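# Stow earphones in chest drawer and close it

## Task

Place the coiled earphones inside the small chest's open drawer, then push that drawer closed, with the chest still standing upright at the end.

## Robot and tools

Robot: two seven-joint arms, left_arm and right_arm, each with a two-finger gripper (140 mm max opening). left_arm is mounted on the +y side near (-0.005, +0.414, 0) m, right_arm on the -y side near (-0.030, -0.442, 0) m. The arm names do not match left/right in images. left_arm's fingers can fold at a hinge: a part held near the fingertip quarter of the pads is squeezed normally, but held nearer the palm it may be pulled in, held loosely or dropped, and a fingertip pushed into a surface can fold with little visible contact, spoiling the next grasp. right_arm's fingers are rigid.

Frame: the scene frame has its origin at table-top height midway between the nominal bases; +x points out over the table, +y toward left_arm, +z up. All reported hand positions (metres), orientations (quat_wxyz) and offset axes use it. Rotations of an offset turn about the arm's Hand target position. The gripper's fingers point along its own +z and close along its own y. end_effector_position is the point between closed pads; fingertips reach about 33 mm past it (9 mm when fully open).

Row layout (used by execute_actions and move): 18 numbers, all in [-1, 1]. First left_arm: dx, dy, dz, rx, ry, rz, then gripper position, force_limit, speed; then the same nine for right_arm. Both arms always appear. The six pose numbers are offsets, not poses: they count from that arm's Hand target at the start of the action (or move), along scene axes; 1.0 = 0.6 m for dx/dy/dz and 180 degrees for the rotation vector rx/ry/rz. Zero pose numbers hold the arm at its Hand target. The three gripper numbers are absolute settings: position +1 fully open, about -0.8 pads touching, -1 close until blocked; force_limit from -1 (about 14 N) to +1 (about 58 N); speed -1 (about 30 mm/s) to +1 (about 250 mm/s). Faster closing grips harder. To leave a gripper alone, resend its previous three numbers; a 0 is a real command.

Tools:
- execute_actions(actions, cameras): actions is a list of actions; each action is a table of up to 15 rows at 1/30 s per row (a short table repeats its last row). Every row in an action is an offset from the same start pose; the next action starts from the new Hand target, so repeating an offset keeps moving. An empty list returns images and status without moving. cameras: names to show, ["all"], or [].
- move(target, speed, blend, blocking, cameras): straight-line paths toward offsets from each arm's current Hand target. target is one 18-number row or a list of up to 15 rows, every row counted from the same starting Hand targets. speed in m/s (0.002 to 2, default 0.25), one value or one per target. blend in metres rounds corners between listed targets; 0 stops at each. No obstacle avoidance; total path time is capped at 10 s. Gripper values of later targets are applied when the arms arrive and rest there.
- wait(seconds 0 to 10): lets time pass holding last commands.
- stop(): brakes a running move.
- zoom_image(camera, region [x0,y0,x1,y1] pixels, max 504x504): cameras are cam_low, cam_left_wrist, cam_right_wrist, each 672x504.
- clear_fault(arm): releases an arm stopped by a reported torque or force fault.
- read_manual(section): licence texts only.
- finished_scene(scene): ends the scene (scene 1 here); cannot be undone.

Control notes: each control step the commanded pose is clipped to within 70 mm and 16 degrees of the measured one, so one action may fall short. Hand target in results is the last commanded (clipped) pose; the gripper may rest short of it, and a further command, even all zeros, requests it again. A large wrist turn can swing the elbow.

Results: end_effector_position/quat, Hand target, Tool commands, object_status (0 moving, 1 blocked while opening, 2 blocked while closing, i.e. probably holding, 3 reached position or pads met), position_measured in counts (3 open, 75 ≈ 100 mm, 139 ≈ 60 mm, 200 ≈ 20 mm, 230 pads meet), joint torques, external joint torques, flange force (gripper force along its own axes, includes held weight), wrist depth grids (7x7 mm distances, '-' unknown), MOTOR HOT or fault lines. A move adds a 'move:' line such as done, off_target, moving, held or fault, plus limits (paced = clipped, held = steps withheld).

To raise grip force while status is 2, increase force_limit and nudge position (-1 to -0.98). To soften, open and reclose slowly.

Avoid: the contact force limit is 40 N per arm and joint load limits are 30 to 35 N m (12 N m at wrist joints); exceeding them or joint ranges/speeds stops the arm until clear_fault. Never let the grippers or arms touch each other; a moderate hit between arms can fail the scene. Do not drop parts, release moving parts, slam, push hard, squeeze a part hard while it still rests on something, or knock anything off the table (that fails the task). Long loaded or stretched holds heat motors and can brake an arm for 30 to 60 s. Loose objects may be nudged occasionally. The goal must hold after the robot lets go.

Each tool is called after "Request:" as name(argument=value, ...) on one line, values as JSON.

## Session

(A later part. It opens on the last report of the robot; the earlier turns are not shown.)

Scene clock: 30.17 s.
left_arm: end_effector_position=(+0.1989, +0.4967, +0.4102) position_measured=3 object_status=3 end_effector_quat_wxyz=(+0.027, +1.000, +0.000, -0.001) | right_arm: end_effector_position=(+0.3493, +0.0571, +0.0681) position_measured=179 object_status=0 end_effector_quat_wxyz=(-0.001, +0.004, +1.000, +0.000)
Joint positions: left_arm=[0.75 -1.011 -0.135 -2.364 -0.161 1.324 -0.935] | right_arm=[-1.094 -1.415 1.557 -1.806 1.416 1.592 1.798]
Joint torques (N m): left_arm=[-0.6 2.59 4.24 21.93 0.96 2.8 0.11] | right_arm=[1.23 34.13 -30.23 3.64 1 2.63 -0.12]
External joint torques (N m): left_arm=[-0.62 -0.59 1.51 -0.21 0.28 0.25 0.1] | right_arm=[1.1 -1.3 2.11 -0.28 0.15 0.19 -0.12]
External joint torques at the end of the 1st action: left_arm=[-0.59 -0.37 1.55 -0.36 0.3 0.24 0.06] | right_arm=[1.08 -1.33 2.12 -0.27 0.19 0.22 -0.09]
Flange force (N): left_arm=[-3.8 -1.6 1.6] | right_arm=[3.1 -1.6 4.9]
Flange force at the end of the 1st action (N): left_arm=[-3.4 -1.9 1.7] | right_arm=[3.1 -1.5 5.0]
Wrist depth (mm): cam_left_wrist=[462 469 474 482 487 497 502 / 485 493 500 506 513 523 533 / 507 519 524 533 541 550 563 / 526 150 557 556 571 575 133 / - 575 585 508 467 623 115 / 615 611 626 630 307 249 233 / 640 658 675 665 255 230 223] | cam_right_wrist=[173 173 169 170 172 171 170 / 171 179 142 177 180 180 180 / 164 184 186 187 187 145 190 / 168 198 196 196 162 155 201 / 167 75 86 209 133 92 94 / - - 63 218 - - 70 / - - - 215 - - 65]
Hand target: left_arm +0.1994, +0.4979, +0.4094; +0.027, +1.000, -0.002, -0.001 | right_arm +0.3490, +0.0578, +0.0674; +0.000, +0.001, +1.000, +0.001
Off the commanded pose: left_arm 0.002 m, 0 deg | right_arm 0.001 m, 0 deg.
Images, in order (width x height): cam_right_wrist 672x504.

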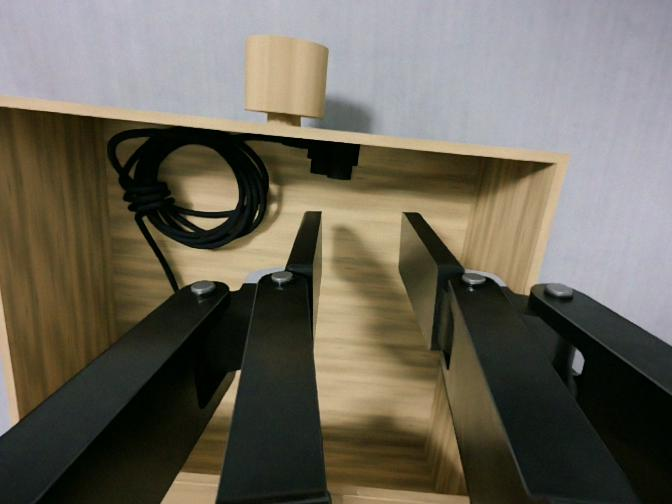

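Request:
move(target=[[0,0,0,0,0,0,1,1,1,-0.01,0,0.25,0,0,0,-0.4,-0.5,-1],[0,0,0,0,0,0,1,1,1,-0.25,-0.051,0.25,0,-0.25,0,-1,-0.5,0]], speed=[0.15,0.25], cameras=["all"])

Scene clock: 36.13 s.
left_arm: end_effector_position=(+0.1989, +0.4967, +0.4102) position_measured=3 object_status=3 end_effector_quat_wxyz=(+0.027, +1.000, +0.000, -0.001) | right_arm: end_effector_position=(+0.1982, +0.0279, +0.2167) position_measured=233 object_status=3 end_effector_quat_wxyz=(+0.380, -0.002, +0.925, +0.001)
Joint positions: left_arm=[0.75 -1.011 -0.135 -2.364 -0.161 1.324 -0.935] | right_arm=[-0.148 -1.775 1.368 -2.364 1.12 1.924 2.212]
Joint torques (N m): left_arm=[-0.6 2.65 4.22 21.92 0.94 2.79 0.1] | right_arm=[0.98 20.56 -26.83 -1.97 -0.14 3.46 0.23]
External joint torques (N m): left_arm=[-0.56 -0.39 1.55 -0.4 0.28 0.22 0.1] | right_arm=[1.05 -1.36 1.88 -0.21 -0.25 0.22 0.25]
Flange force (N): left_arm=[-3.6 -1.9 1.8] | right_arm=[6.4 -3.7 2.5]
Wrist depth (mm): cam_left_wrist=[459 470 475 482 488 498 501 / 484 488 495 507 513 525 531 / 508 517 523 532 544 556 561 / 528 150 560 557 564 570 133 / - 580 593 509 466 618 115 / 613 611 630 621 307 250 233 / 638 654 665 669 254 230 222] | cam_right_wrist=[296 295 292 288 291 289 287 / 360 356 317 302 322 347 344 / 462 454 425 435 412 440 435 / 638 624 452 149 526 600 593 / 934 809 80 93 93 94 934 / - - - 63 - 67 62 / - - 65 - - - 57]
Hand target: left_arm +0.1994, +0.4979, +0.4094; +0.027, +1.000, -0.002, -0.001 | right_arm +0.1990, +0.0272, +0.2174; +0.382, +0.001, +0.924, +0.001
Off the commanded pose: left_arm 0.002 m, 0 deg | right_arm 0.001 m, 0 deg.
joint sent to its limit (right arm) — joint 2 (shoulder), lower limit. The joint targets still meet the commanded pose.
move: done

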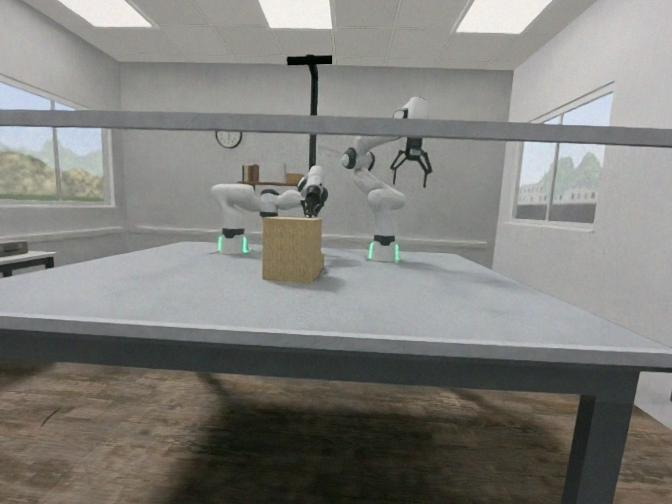

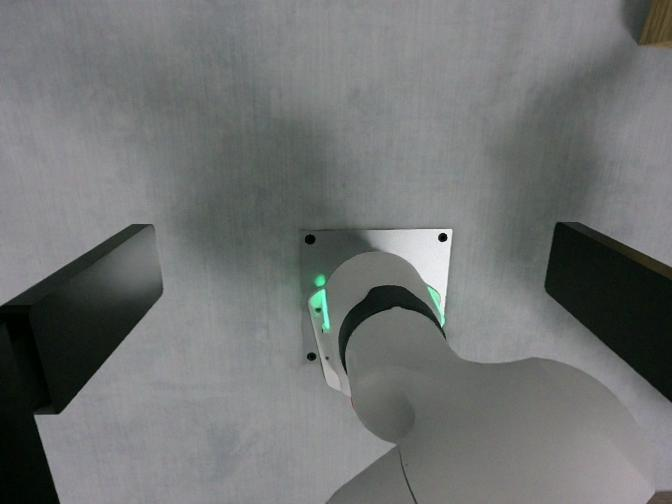

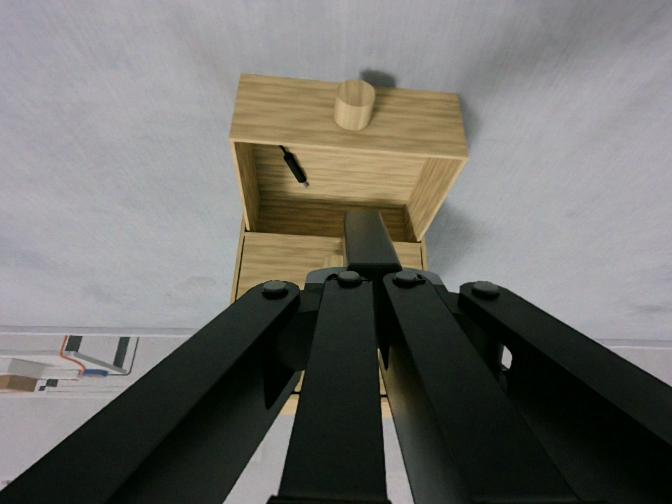

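Request:
move(target=[[0,0,0,0,0,0,1,1,1,0.035,0.005,0,0,0.1,0,-1,-0.5,0],[0,0,0,0,0,0,1,1,1,0.025,0.005,-0.249,0,0.1,0,-1,-0.5,0]], speed=0.2, blend=0.03, cameras=["cam_right_wrist"])

Scene clock: 38.87 s.
left_arm: end_effector_position=(+0.1989, +0.4967, +0.4102) position_measured=3 object_status=3 end_effector_quat_wxyz=(+0.027, +1.000, +0.000, -0.001) | right_arm: end_effector_position=(+0.2132, +0.0292, +0.0681) position_measured=233 object_status=3 end_effector_quat_wxyz=(+0.232, -0.002, +0.973, -0.001)
Joint positions: left_arm=[0.75 -1.011 -0.135 -2.364 -0.161 1.324 -0.935] | right_arm=[-0.306 -1.563 1.608 -2.343 1.362 2.015 2.093]
Joint velocities: left_arm=[within noise] | right_arm=[0.001 0 0.002 -0.001 0.001 0.004 0]
Joint torques (N m): left_arm=[-0.63 2.57 4.23 21.93 0.96 2.81 0.07] | right_arm=[0.67 20.54 -28.17 -0.32 0.87 3.41 0.3]
External joint torques (N m): left_arm=[-0.62 -0.62 1.55 -0.21 0.29 0.26 0.06] | right_arm=[0.65 -1.72 2.01 -0.05 0.3 0.19 0.32]
Flange force (N): left_arm=[-3.9 -1.5 1.6] | right_arm=[4.6 -1.3 4.7]
Wrist depth (mm): cam_left_wrist=[463 468 475 481 492 495 504 / 486 488 496 506 516 520 528 / 506 519 525 534 542 551 564 / 527 150 551 555 571 570 133 / - 580 588 513 507 626 115 / 615 613 630 625 309 249 234 / 645 658 664 669 256 229 223] | cam_right_wrist=[146 145 144 144 143 143 142 / 166 165 163 162 162 157 160 / 193 191 189 188 187 186 185 / 228 227 226 149 214 220 220 / 281 266 80 93 93 94 268 / - - - 63 - 67 62 / - - 65 - - - 57]
Hand target: left_arm +0.1994, +0.4979, +0.4094; +0.027, +1.000, -0.002, -0.001 | right_arm +0.2140, +0.0302, +0.0680; +0.233, +0.001, +0.972, +0.001
Off the commanded pose: left_arm 0.002 m, 0 deg | right_arm 0.001 m, 0 deg.
move: done
Images, in order (width x height): cam_right_wrist 672x504.

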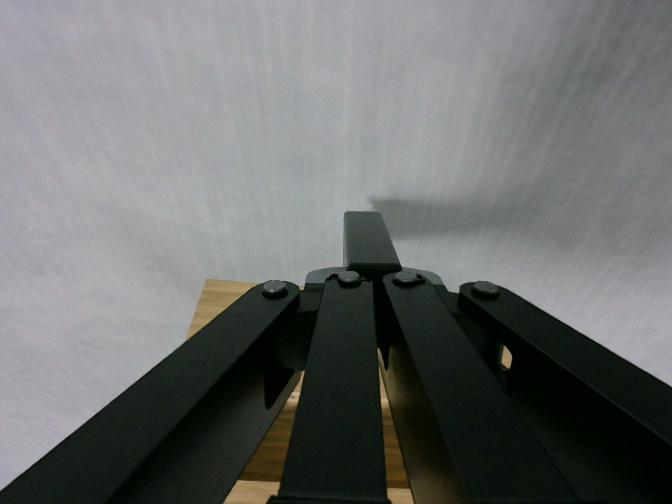

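Request:
move(target=[0,0,0,0,0,0,1,1,1,0.15,0,0,0,0,0,-1,-0.5,0], speed=0.06, cameras=["cam_right_wrist","cam_low"])

Scene clock: 41.40 s.
left_arm: end_effector_position=(+0.1989, +0.4967, +0.4102) position_measured=3 object_status=3 end_effector_quat_wxyz=(+0.027, +1.000, +0.000, -0.001) | right_arm: end_effector_position=(+0.3040, +0.0286, +0.0684) position_measured=233 object_status=3 end_effector_quat_wxyz=(+0.233, +0.004, +0.972, +0.000)
Joint positions: left_arm=[0.75 -1.011 -0.135 -2.364 -0.161 1.324 -0.935] | right_arm=[-0.549 -1.558 1.617 -2.249 1.423 2.058 1.946]
Joint velocities: left_arm=[within noise] | right_arm=[0 0 0.001 0 -0.001 0.001 -0.006]
Joint torques (N m): left_arm=[-0.64 2.61 4.18 21.92 0.94 2.8 0.07] | right_arm=[0.34 23.92 -29.29 0.34 1.03 3.51 -0.14]
External joint torques (N m): left_arm=[-0.66 -0.6 1.44 -0.25 0.27 0.23 0.07] | right_arm=[0.36 -0.58 2.14 0.55 0.37 0.2 -0.12]
Flange force (N): left_arm=[-3.7 -1.3 1.7] | right_arm=[2.3 0.3 5.3]
Wrist depth (mm): cam_left_wrist=[462 470 474 480 490 495 502 / 486 493 497 506 516 524 532 / 506 518 528 534 539 551 561 / 525 150 560 560 571 575 133 / - 580 590 513 468 621 115 / 608 615 628 625 309 249 233 / 643 649 665 665 254 229 223] | cam_right_wrist=[144 144 143 143 143 142 142 / 164 164 163 162 161 157 161 / 190 190 189 188 187 186 186 / 226 218 208 148 214 220 220 / 279 266 81 93 93 94 266 / - - - 63 - 67 62 / - - 65 - - - 57]
Hand target: left_arm +0.1994, +0.4979, +0.4094; +0.027, +1.000, -0.002, -0.001 | right_arm +0.3040, +0.0302, +0.0680; +0.233, +0.001, +0.972, +0.001
Off the commanded pose: left_arm 0.002 m, 0 deg | right_arm 0.002 m, 0 deg.
move: done
Images, in order (width x height): cam_low 672x504, cam_right_wrist 672x504.

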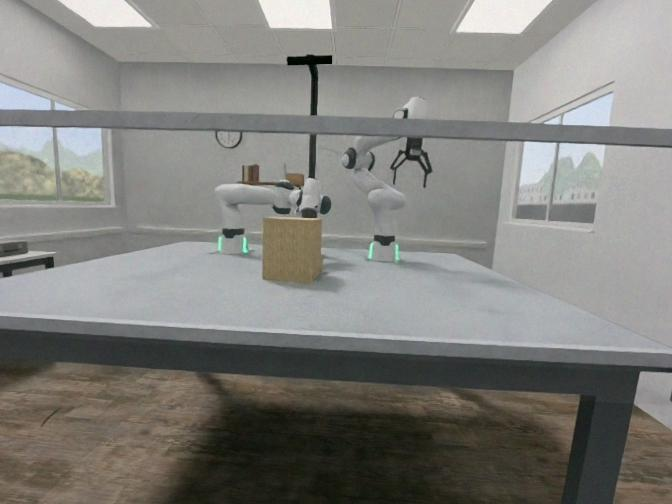

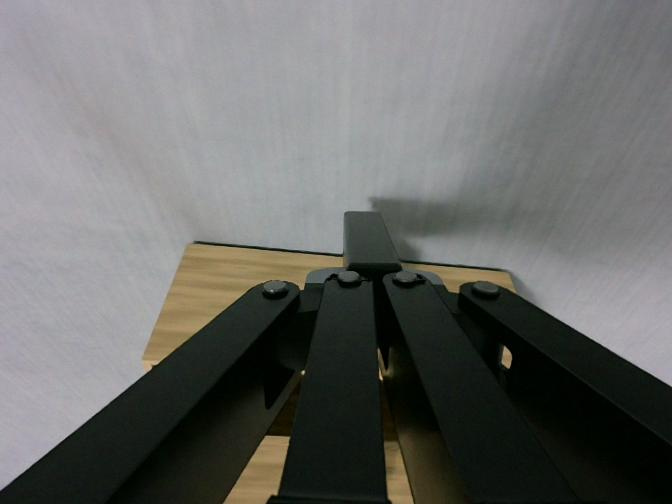

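Request:
move(target=[0,0,0,0,0,0,1,1,1,0.09,0,0,0,0,0,-1,-0.5,0], speed=0.06, cameras=["cam_right_wrist","cam_low"])

Request:
zoom_image(camera="cam_low", region=[240, 130, 390, 300])

Scene clock: 43.27 s.
left_arm: end_effector_position=(+0.1989, +0.4967, +0.4102) position_measured=3 object_status=3 end_effector_quat_wxyz=(+0.027, +1.000, +0.000, -0.001) | right_arm: end_effector_position=(+0.3579, +0.0285, +0.0682) position_measured=233 object_status=3 end_effector_quat_wxyz=(+0.233, +0.004, +0.972, -0.001)
Joint positions: left_arm=[0.75 -1.011 -0.135 -2.364 -0.161 1.324 -0.935] | right_arm=[-0.701 -1.557 1.619 -2.167 1.454 2.072 1.868]
Joint velocities: left_arm=[within noise] | right_arm=[0 -0.001 0 -0.001 0 -0.001 -0.006]
Joint torques (N m): left_arm=[-0.6 2.62 4.19 21.95 0.96 2.8 0.11] | right_arm=[0.31 25.72 -30.21 0.51 1.08 3.55 -0.09]
External joint torques (N m): left_arm=[-0.61 -0.52 1.47 -0.32 0.28 0.23 0.1] | right_arm=[0.2 -0.78 2.03 0.48 0.37 0.21 -0.07]
Flange force (N): left_arm=[-3.7 -1.6 1.8] | right_arm=[1.9 0.5 5.1]
Wrist depth (mm): cam_left_wrist=[474 471 472 482 489 493 506 / 489 493 497 511 520 519 532 / 507 512 523 536 539 552 559 / - 150 553 555 566 572 133 / - 577 584 507 465 625 115 / 613 613 631 625 307 249 233 / 645 658 665 658 255 230 223] | cam_right_wrist=[144 143 143 142 141 141 141 / 163 162 161 161 160 156 160 / 189 187 186 187 186 185 184 / 225 215 208 149 211 219 217 / 291 253 81 93 93 94 265 / - - - 63 - 67 62 / - - 65 - - - 57]
Hand target: left_arm +0.1994, +0.4979, +0.4094; +0.027, +1.000, -0.002, -0.001 | right_arm +0.3580, +0.0302, +0.0680; +0.233, +0.001, +0.972, +0.001
Off the commanded pose: left_arm 0.002 m, 0 deg | right_arm 0.002 m, 0 deg.
move: done
Images, in order (width x height): cam_low 672x504, cam_right_wrist 672x504.

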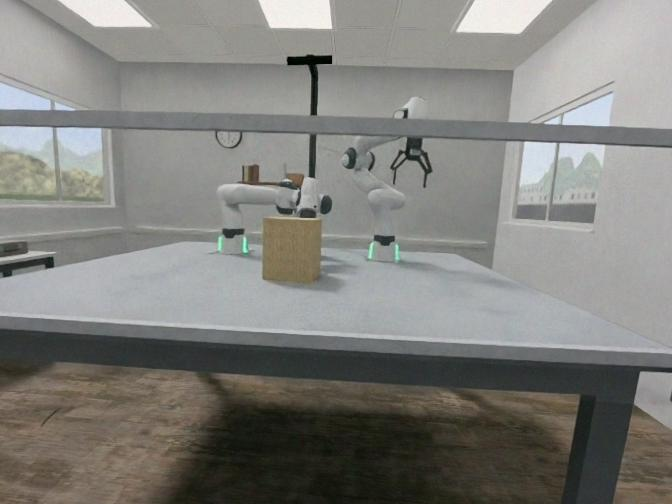

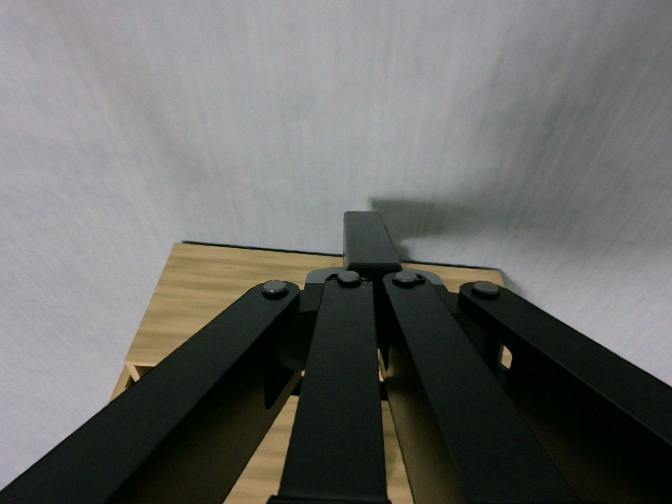

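Scaled by 2.965 from the camera's 672x504 image, which has a finer 960x720 frame.

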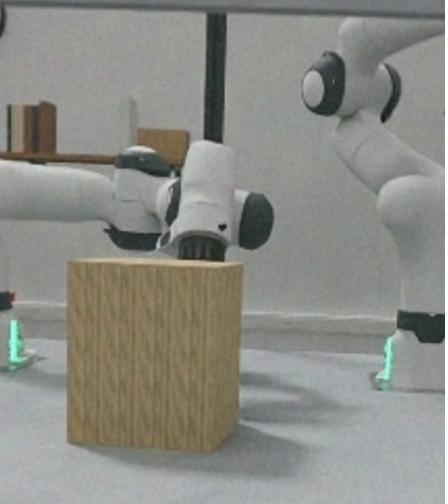

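Request:
move(target=[0,0,0,0,0,0,1,1,1,0.033,0,0,0,0,0,-1,-0.5,0], speed=0.04, cameras=["cam_right_wrist"])

Request:
move(target=[0,0,0,0,0,0,1,1,1,0.02,0,0,0,0,0,-1,-0.5,0], speed=0.04, cameras=["cam_right_wrist","cam_low"])

Scene clock: 44.50 s.
left_arm: end_effector_position=(+0.1989, +0.4967, +0.4102) position_measured=3 object_status=3 end_effector_quat_wxyz=(+0.027, +1.000, +0.000, -0.001) | right_arm: end_effector_position=(+0.3757, +0.0291, +0.0675) position_measured=233 object_status=3 end_effector_quat_wxyz=(+0.232, +0.003, +0.973, -0.001)
Joint positions: left_arm=[0.75 -1.011 -0.135 -2.364 -0.161 1.324 -0.935] | right_arm=[-0.755 -1.557 1.619 -2.133 1.463 2.073 1.844]
Joint velocities: left_arm=[within noise] | right_arm=[0 0 0 0 0.002 0 -0.006]
Joint torques (N m): left_arm=[-0.62 2.61 4.22 22 0.94 2.82 0.1] | right_arm=[-1.24 25.94 -30.73 0.89 1.36 4.14 -0.27]
External joint torques (N m): left_arm=[-0.61 -0.46 1.53 -0.22 0.26 0.26 0.1] | right_arm=[-1.33 -1.36 1.72 0.85 0.64 0.8 -0.26]
Flange force (N): left_arm=[-3.5 -1.8 1.4] | right_arm=[-2.4 2.8 8.5]
Wrist depth (mm): cam_left_wrist=[461 467 472 481 490 495 502 / 487 495 499 509 514 523 532 / 511 518 526 536 541 553 560 / 526 150 557 557 571 574 133 / - 575 587 512 464 625 115 / 615 616 628 623 306 249 234 / 651 652 669 665 255 230 222] | cam_right_wrist=[143 142 142 141 141 141 140 / 162 162 161 160 159 159 159 / 188 187 185 185 184 183 183 / 223 210 207 176 211 217 216 / 275 183 81 93 93 93 262 / - - - 63 - 67 62 / - - 65 - - - 57]
Hand target: left_arm +0.1994, +0.4979, +0.4094; +0.027, +1.000, -0.002, -0.001 | right_arm +0.3778, +0.0302, +0.0680; +0.233, +0.001, +0.972, +0.001
Off the commanded pose: left_arm 0.002 m, 0 deg | right_arm 0.002 m, 0 deg.
move: done
Images, in order (width x height): cam_right_wrist 672x504.

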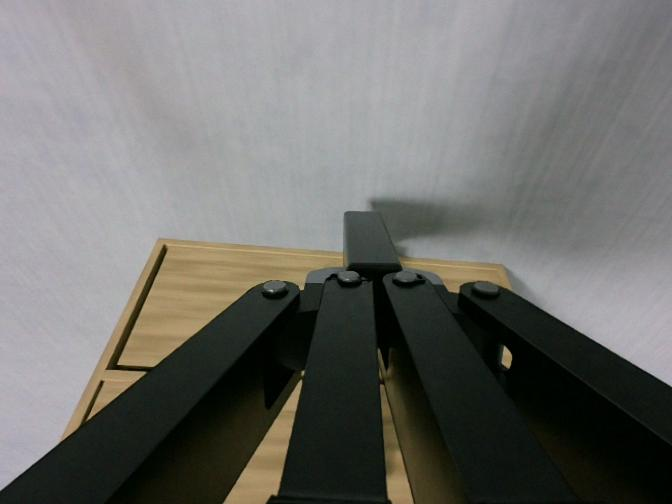

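Scene clock: 45.43 s.
left_arm: end_effector_position=(+0.1989, +0.4967, +0.4102) position_measured=3 object_status=3 end_effector_quat_wxyz=(+0.027, +1.000, +0.000, -0.001) | right_arm: end_effector_position=(+0.3834, +0.0340, +0.0672) position_measured=233 object_status=3 end_effector_quat_wxyz=(+0.230, +0.000, +0.973, +0.002)
Joint positions: left_arm=[0.75 -1.011 -0.135 -2.364 -0.161 1.324 -0.935] | right_arm=[-0.783 -1.556 1.619 -2.108 1.472 2.07 1.83]
Joint velocities: left_arm=[within noise] | right_arm=[0 0 0.001 0 -0.001 -0.001 -0.004]
Joint torques (N m): left_arm=[-0.58 2.6 4.19 21.94 0.93 2.8 0.08] | right_arm=[-4.04 24.84 -30.47 -0.91 0.85 4.51 -0.18]
External joint torques (N m): left_arm=[-0.53 -0.48 1.51 -0.32 0.27 0.23 0.07] | right_arm=[-4.14 -3.1 2.12 -1.03 0.13 1.18 -0.17]
Flange force (N): left_arm=[-3.6 -1.7 1.7] | right_arm=[-5.5 1.3 12.0]
Wrist depth (mm): cam_left_wrist=[463 467 479 479 488 499 504 / 482 490 497 509 512 521 534 / 509 518 528 538 541 553 556 / 525 150 556 560 568 574 133 / - 581 590 508 466 621 115 / 611 616 628 625 306 250 234 / 643 656 665 662 255 229 222] | cam_right_wrist=[143 142 142 141 141 140 140 / 161 161 160 159 159 159 159 / 186 186 185 184 183 184 182 / 221 205 205 176 210 217 216 / 272 175 81 93 93 94 263 / - - - 63 - 67 62 / - - 65 - - - 57]
Hand target: left_arm +0.1994, +0.4979, +0.4094; +0.027, +1.000, -0.002, -0.001 | right_arm +0.3898, +0.0302, +0.0680; +0.233, +0.001, +0.972, +0.001
Off the commanded pose: left_arm 0.002 m, 0 deg | right_arm 0.007 m, 0 deg.
move: off_target (right_arm)
Images, in order (width x height): cam_low 672x504, cam_right_wrist 672x504.

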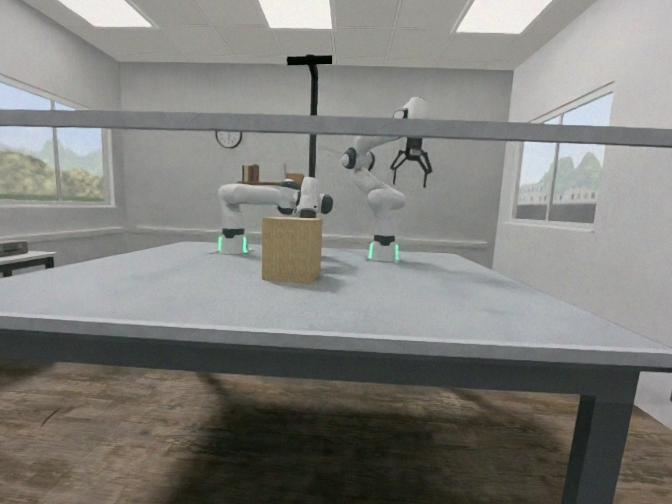

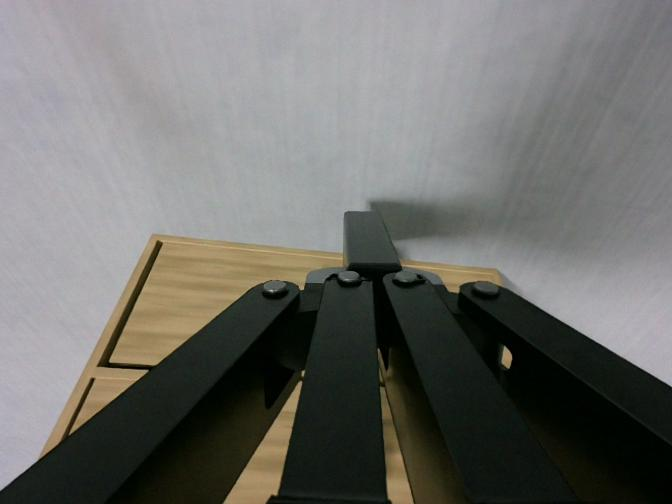

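Request:
move(target=[[0,0,0,0,0,0,1,1,1,-0.2,0,0,0,0,0,-1,-0.5,0],[0,0,0,0,0,0,1,1,1,-0.28,0,0.25,0,0,0,-1,-0.5,0]], speed=0.2, blend=0.03, cameras=["cam_right_wrist","cam_low"])

Request:
zoom_image(camera="cam_right_wrist", region=[150, 50, 550, 350])

Scene clock: 49.60 s.
left_arm: end_effector_position=(+0.1989, +0.4967, +0.4102) position_measured=3 object_status=3 end_effector_quat_wxyz=(+0.027, +1.000, +0.000, -0.001) | right_arm: end_effector_position=(+0.2221, +0.0309, +0.2178) position_measured=233 object_status=3 end_effector_quat_wxyz=(+0.233, -0.002, +0.972, +0.002)
Joint positions: left_arm=[0.75 -1.011 -0.135 -2.364 -0.161 1.324 -0.935] | right_arm=[-0.364 -1.496 1.282 -2.258 1.12 1.821 2.04]
Joint velocities: left_arm=[within noise] | right_arm=[0.001 0 -0.002 -0.001 0 -0.005 0.006]
Joint torques (N m): left_arm=[-0.63 2.56 4.22 21.93 0.95 2.8 0.08] | right_arm=[0.67 22.45 -28.77 5.43 0.26 3.01 0.26]
External joint torques (N m): left_arm=[-0.61 -0.46 1.53 -0.32 0.27 0.24 0.07] | right_arm=[0.51 -0.8 1.07 0.46 -0.21 -0.25 0.28]
Flange force (N): left_arm=[-3.6 -1.7 1.7] | right_arm=[2.5 1.3 0.8]
Wrist depth (mm): cam_left_wrist=[461 471 474 482 486 495 503 / 486 488 500 507 517 523 533 / 508 516 523 533 546 550 557 / 528 150 556 555 567 575 133 / - 578 587 511 464 623 115 / 615 613 626 628 308 249 234 / 643 658 667 665 254 229 222] | cam_right_wrist=[288 286 285 282 284 282 281 / 327 328 326 323 322 321 320 / 379 378 375 375 372 370 372 / 447 451 429 148 426 442 435 / 558 505 80 93 93 94 543 / - - - 63 - 67 62 / - - 65 - - - 57]
Hand target: left_arm +0.1994, +0.4979, +0.4094; +0.027, +1.000, -0.002, -0.001 | right_arm +0.2218, +0.0302, +0.2180; +0.233, +0.001, +0.972, +0.001
Off the commanded pose: left_arm 0.002 m, 0 deg | right_arm 0.001 m, 0 deg.
move: done
Images, in order (width x height): cam_low 672x504, cam_right_wrist 672x504.

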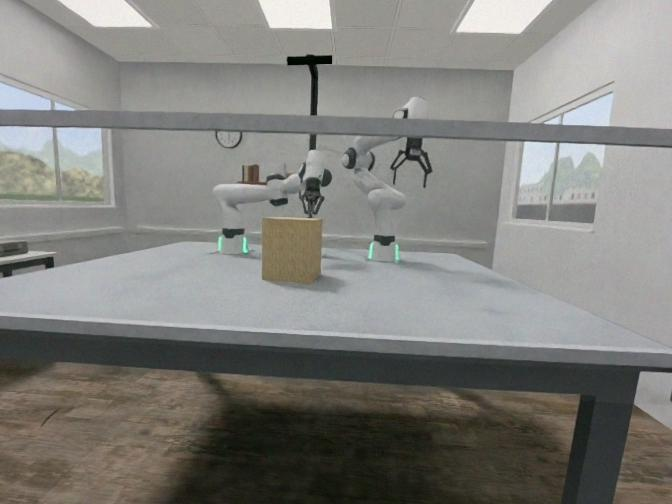

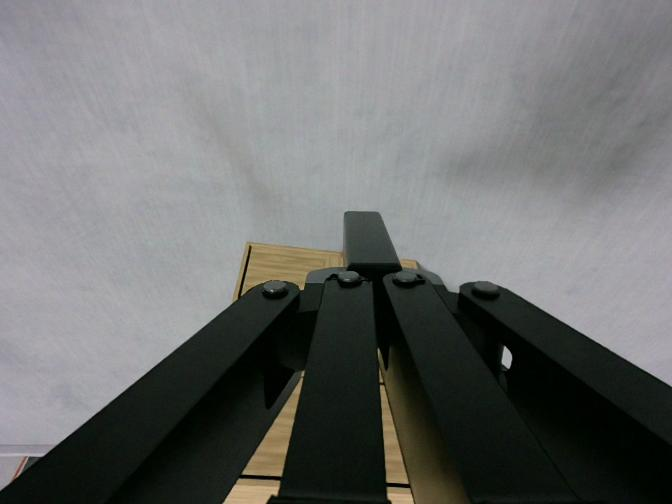

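Scaled by 1.260 from the camera's 672x504 image, which has a finer 960x720 frame.

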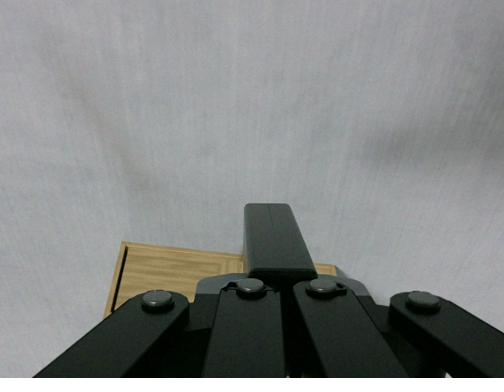

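Request:
finished_scene(scene=1)

The scene is finished: the task was done.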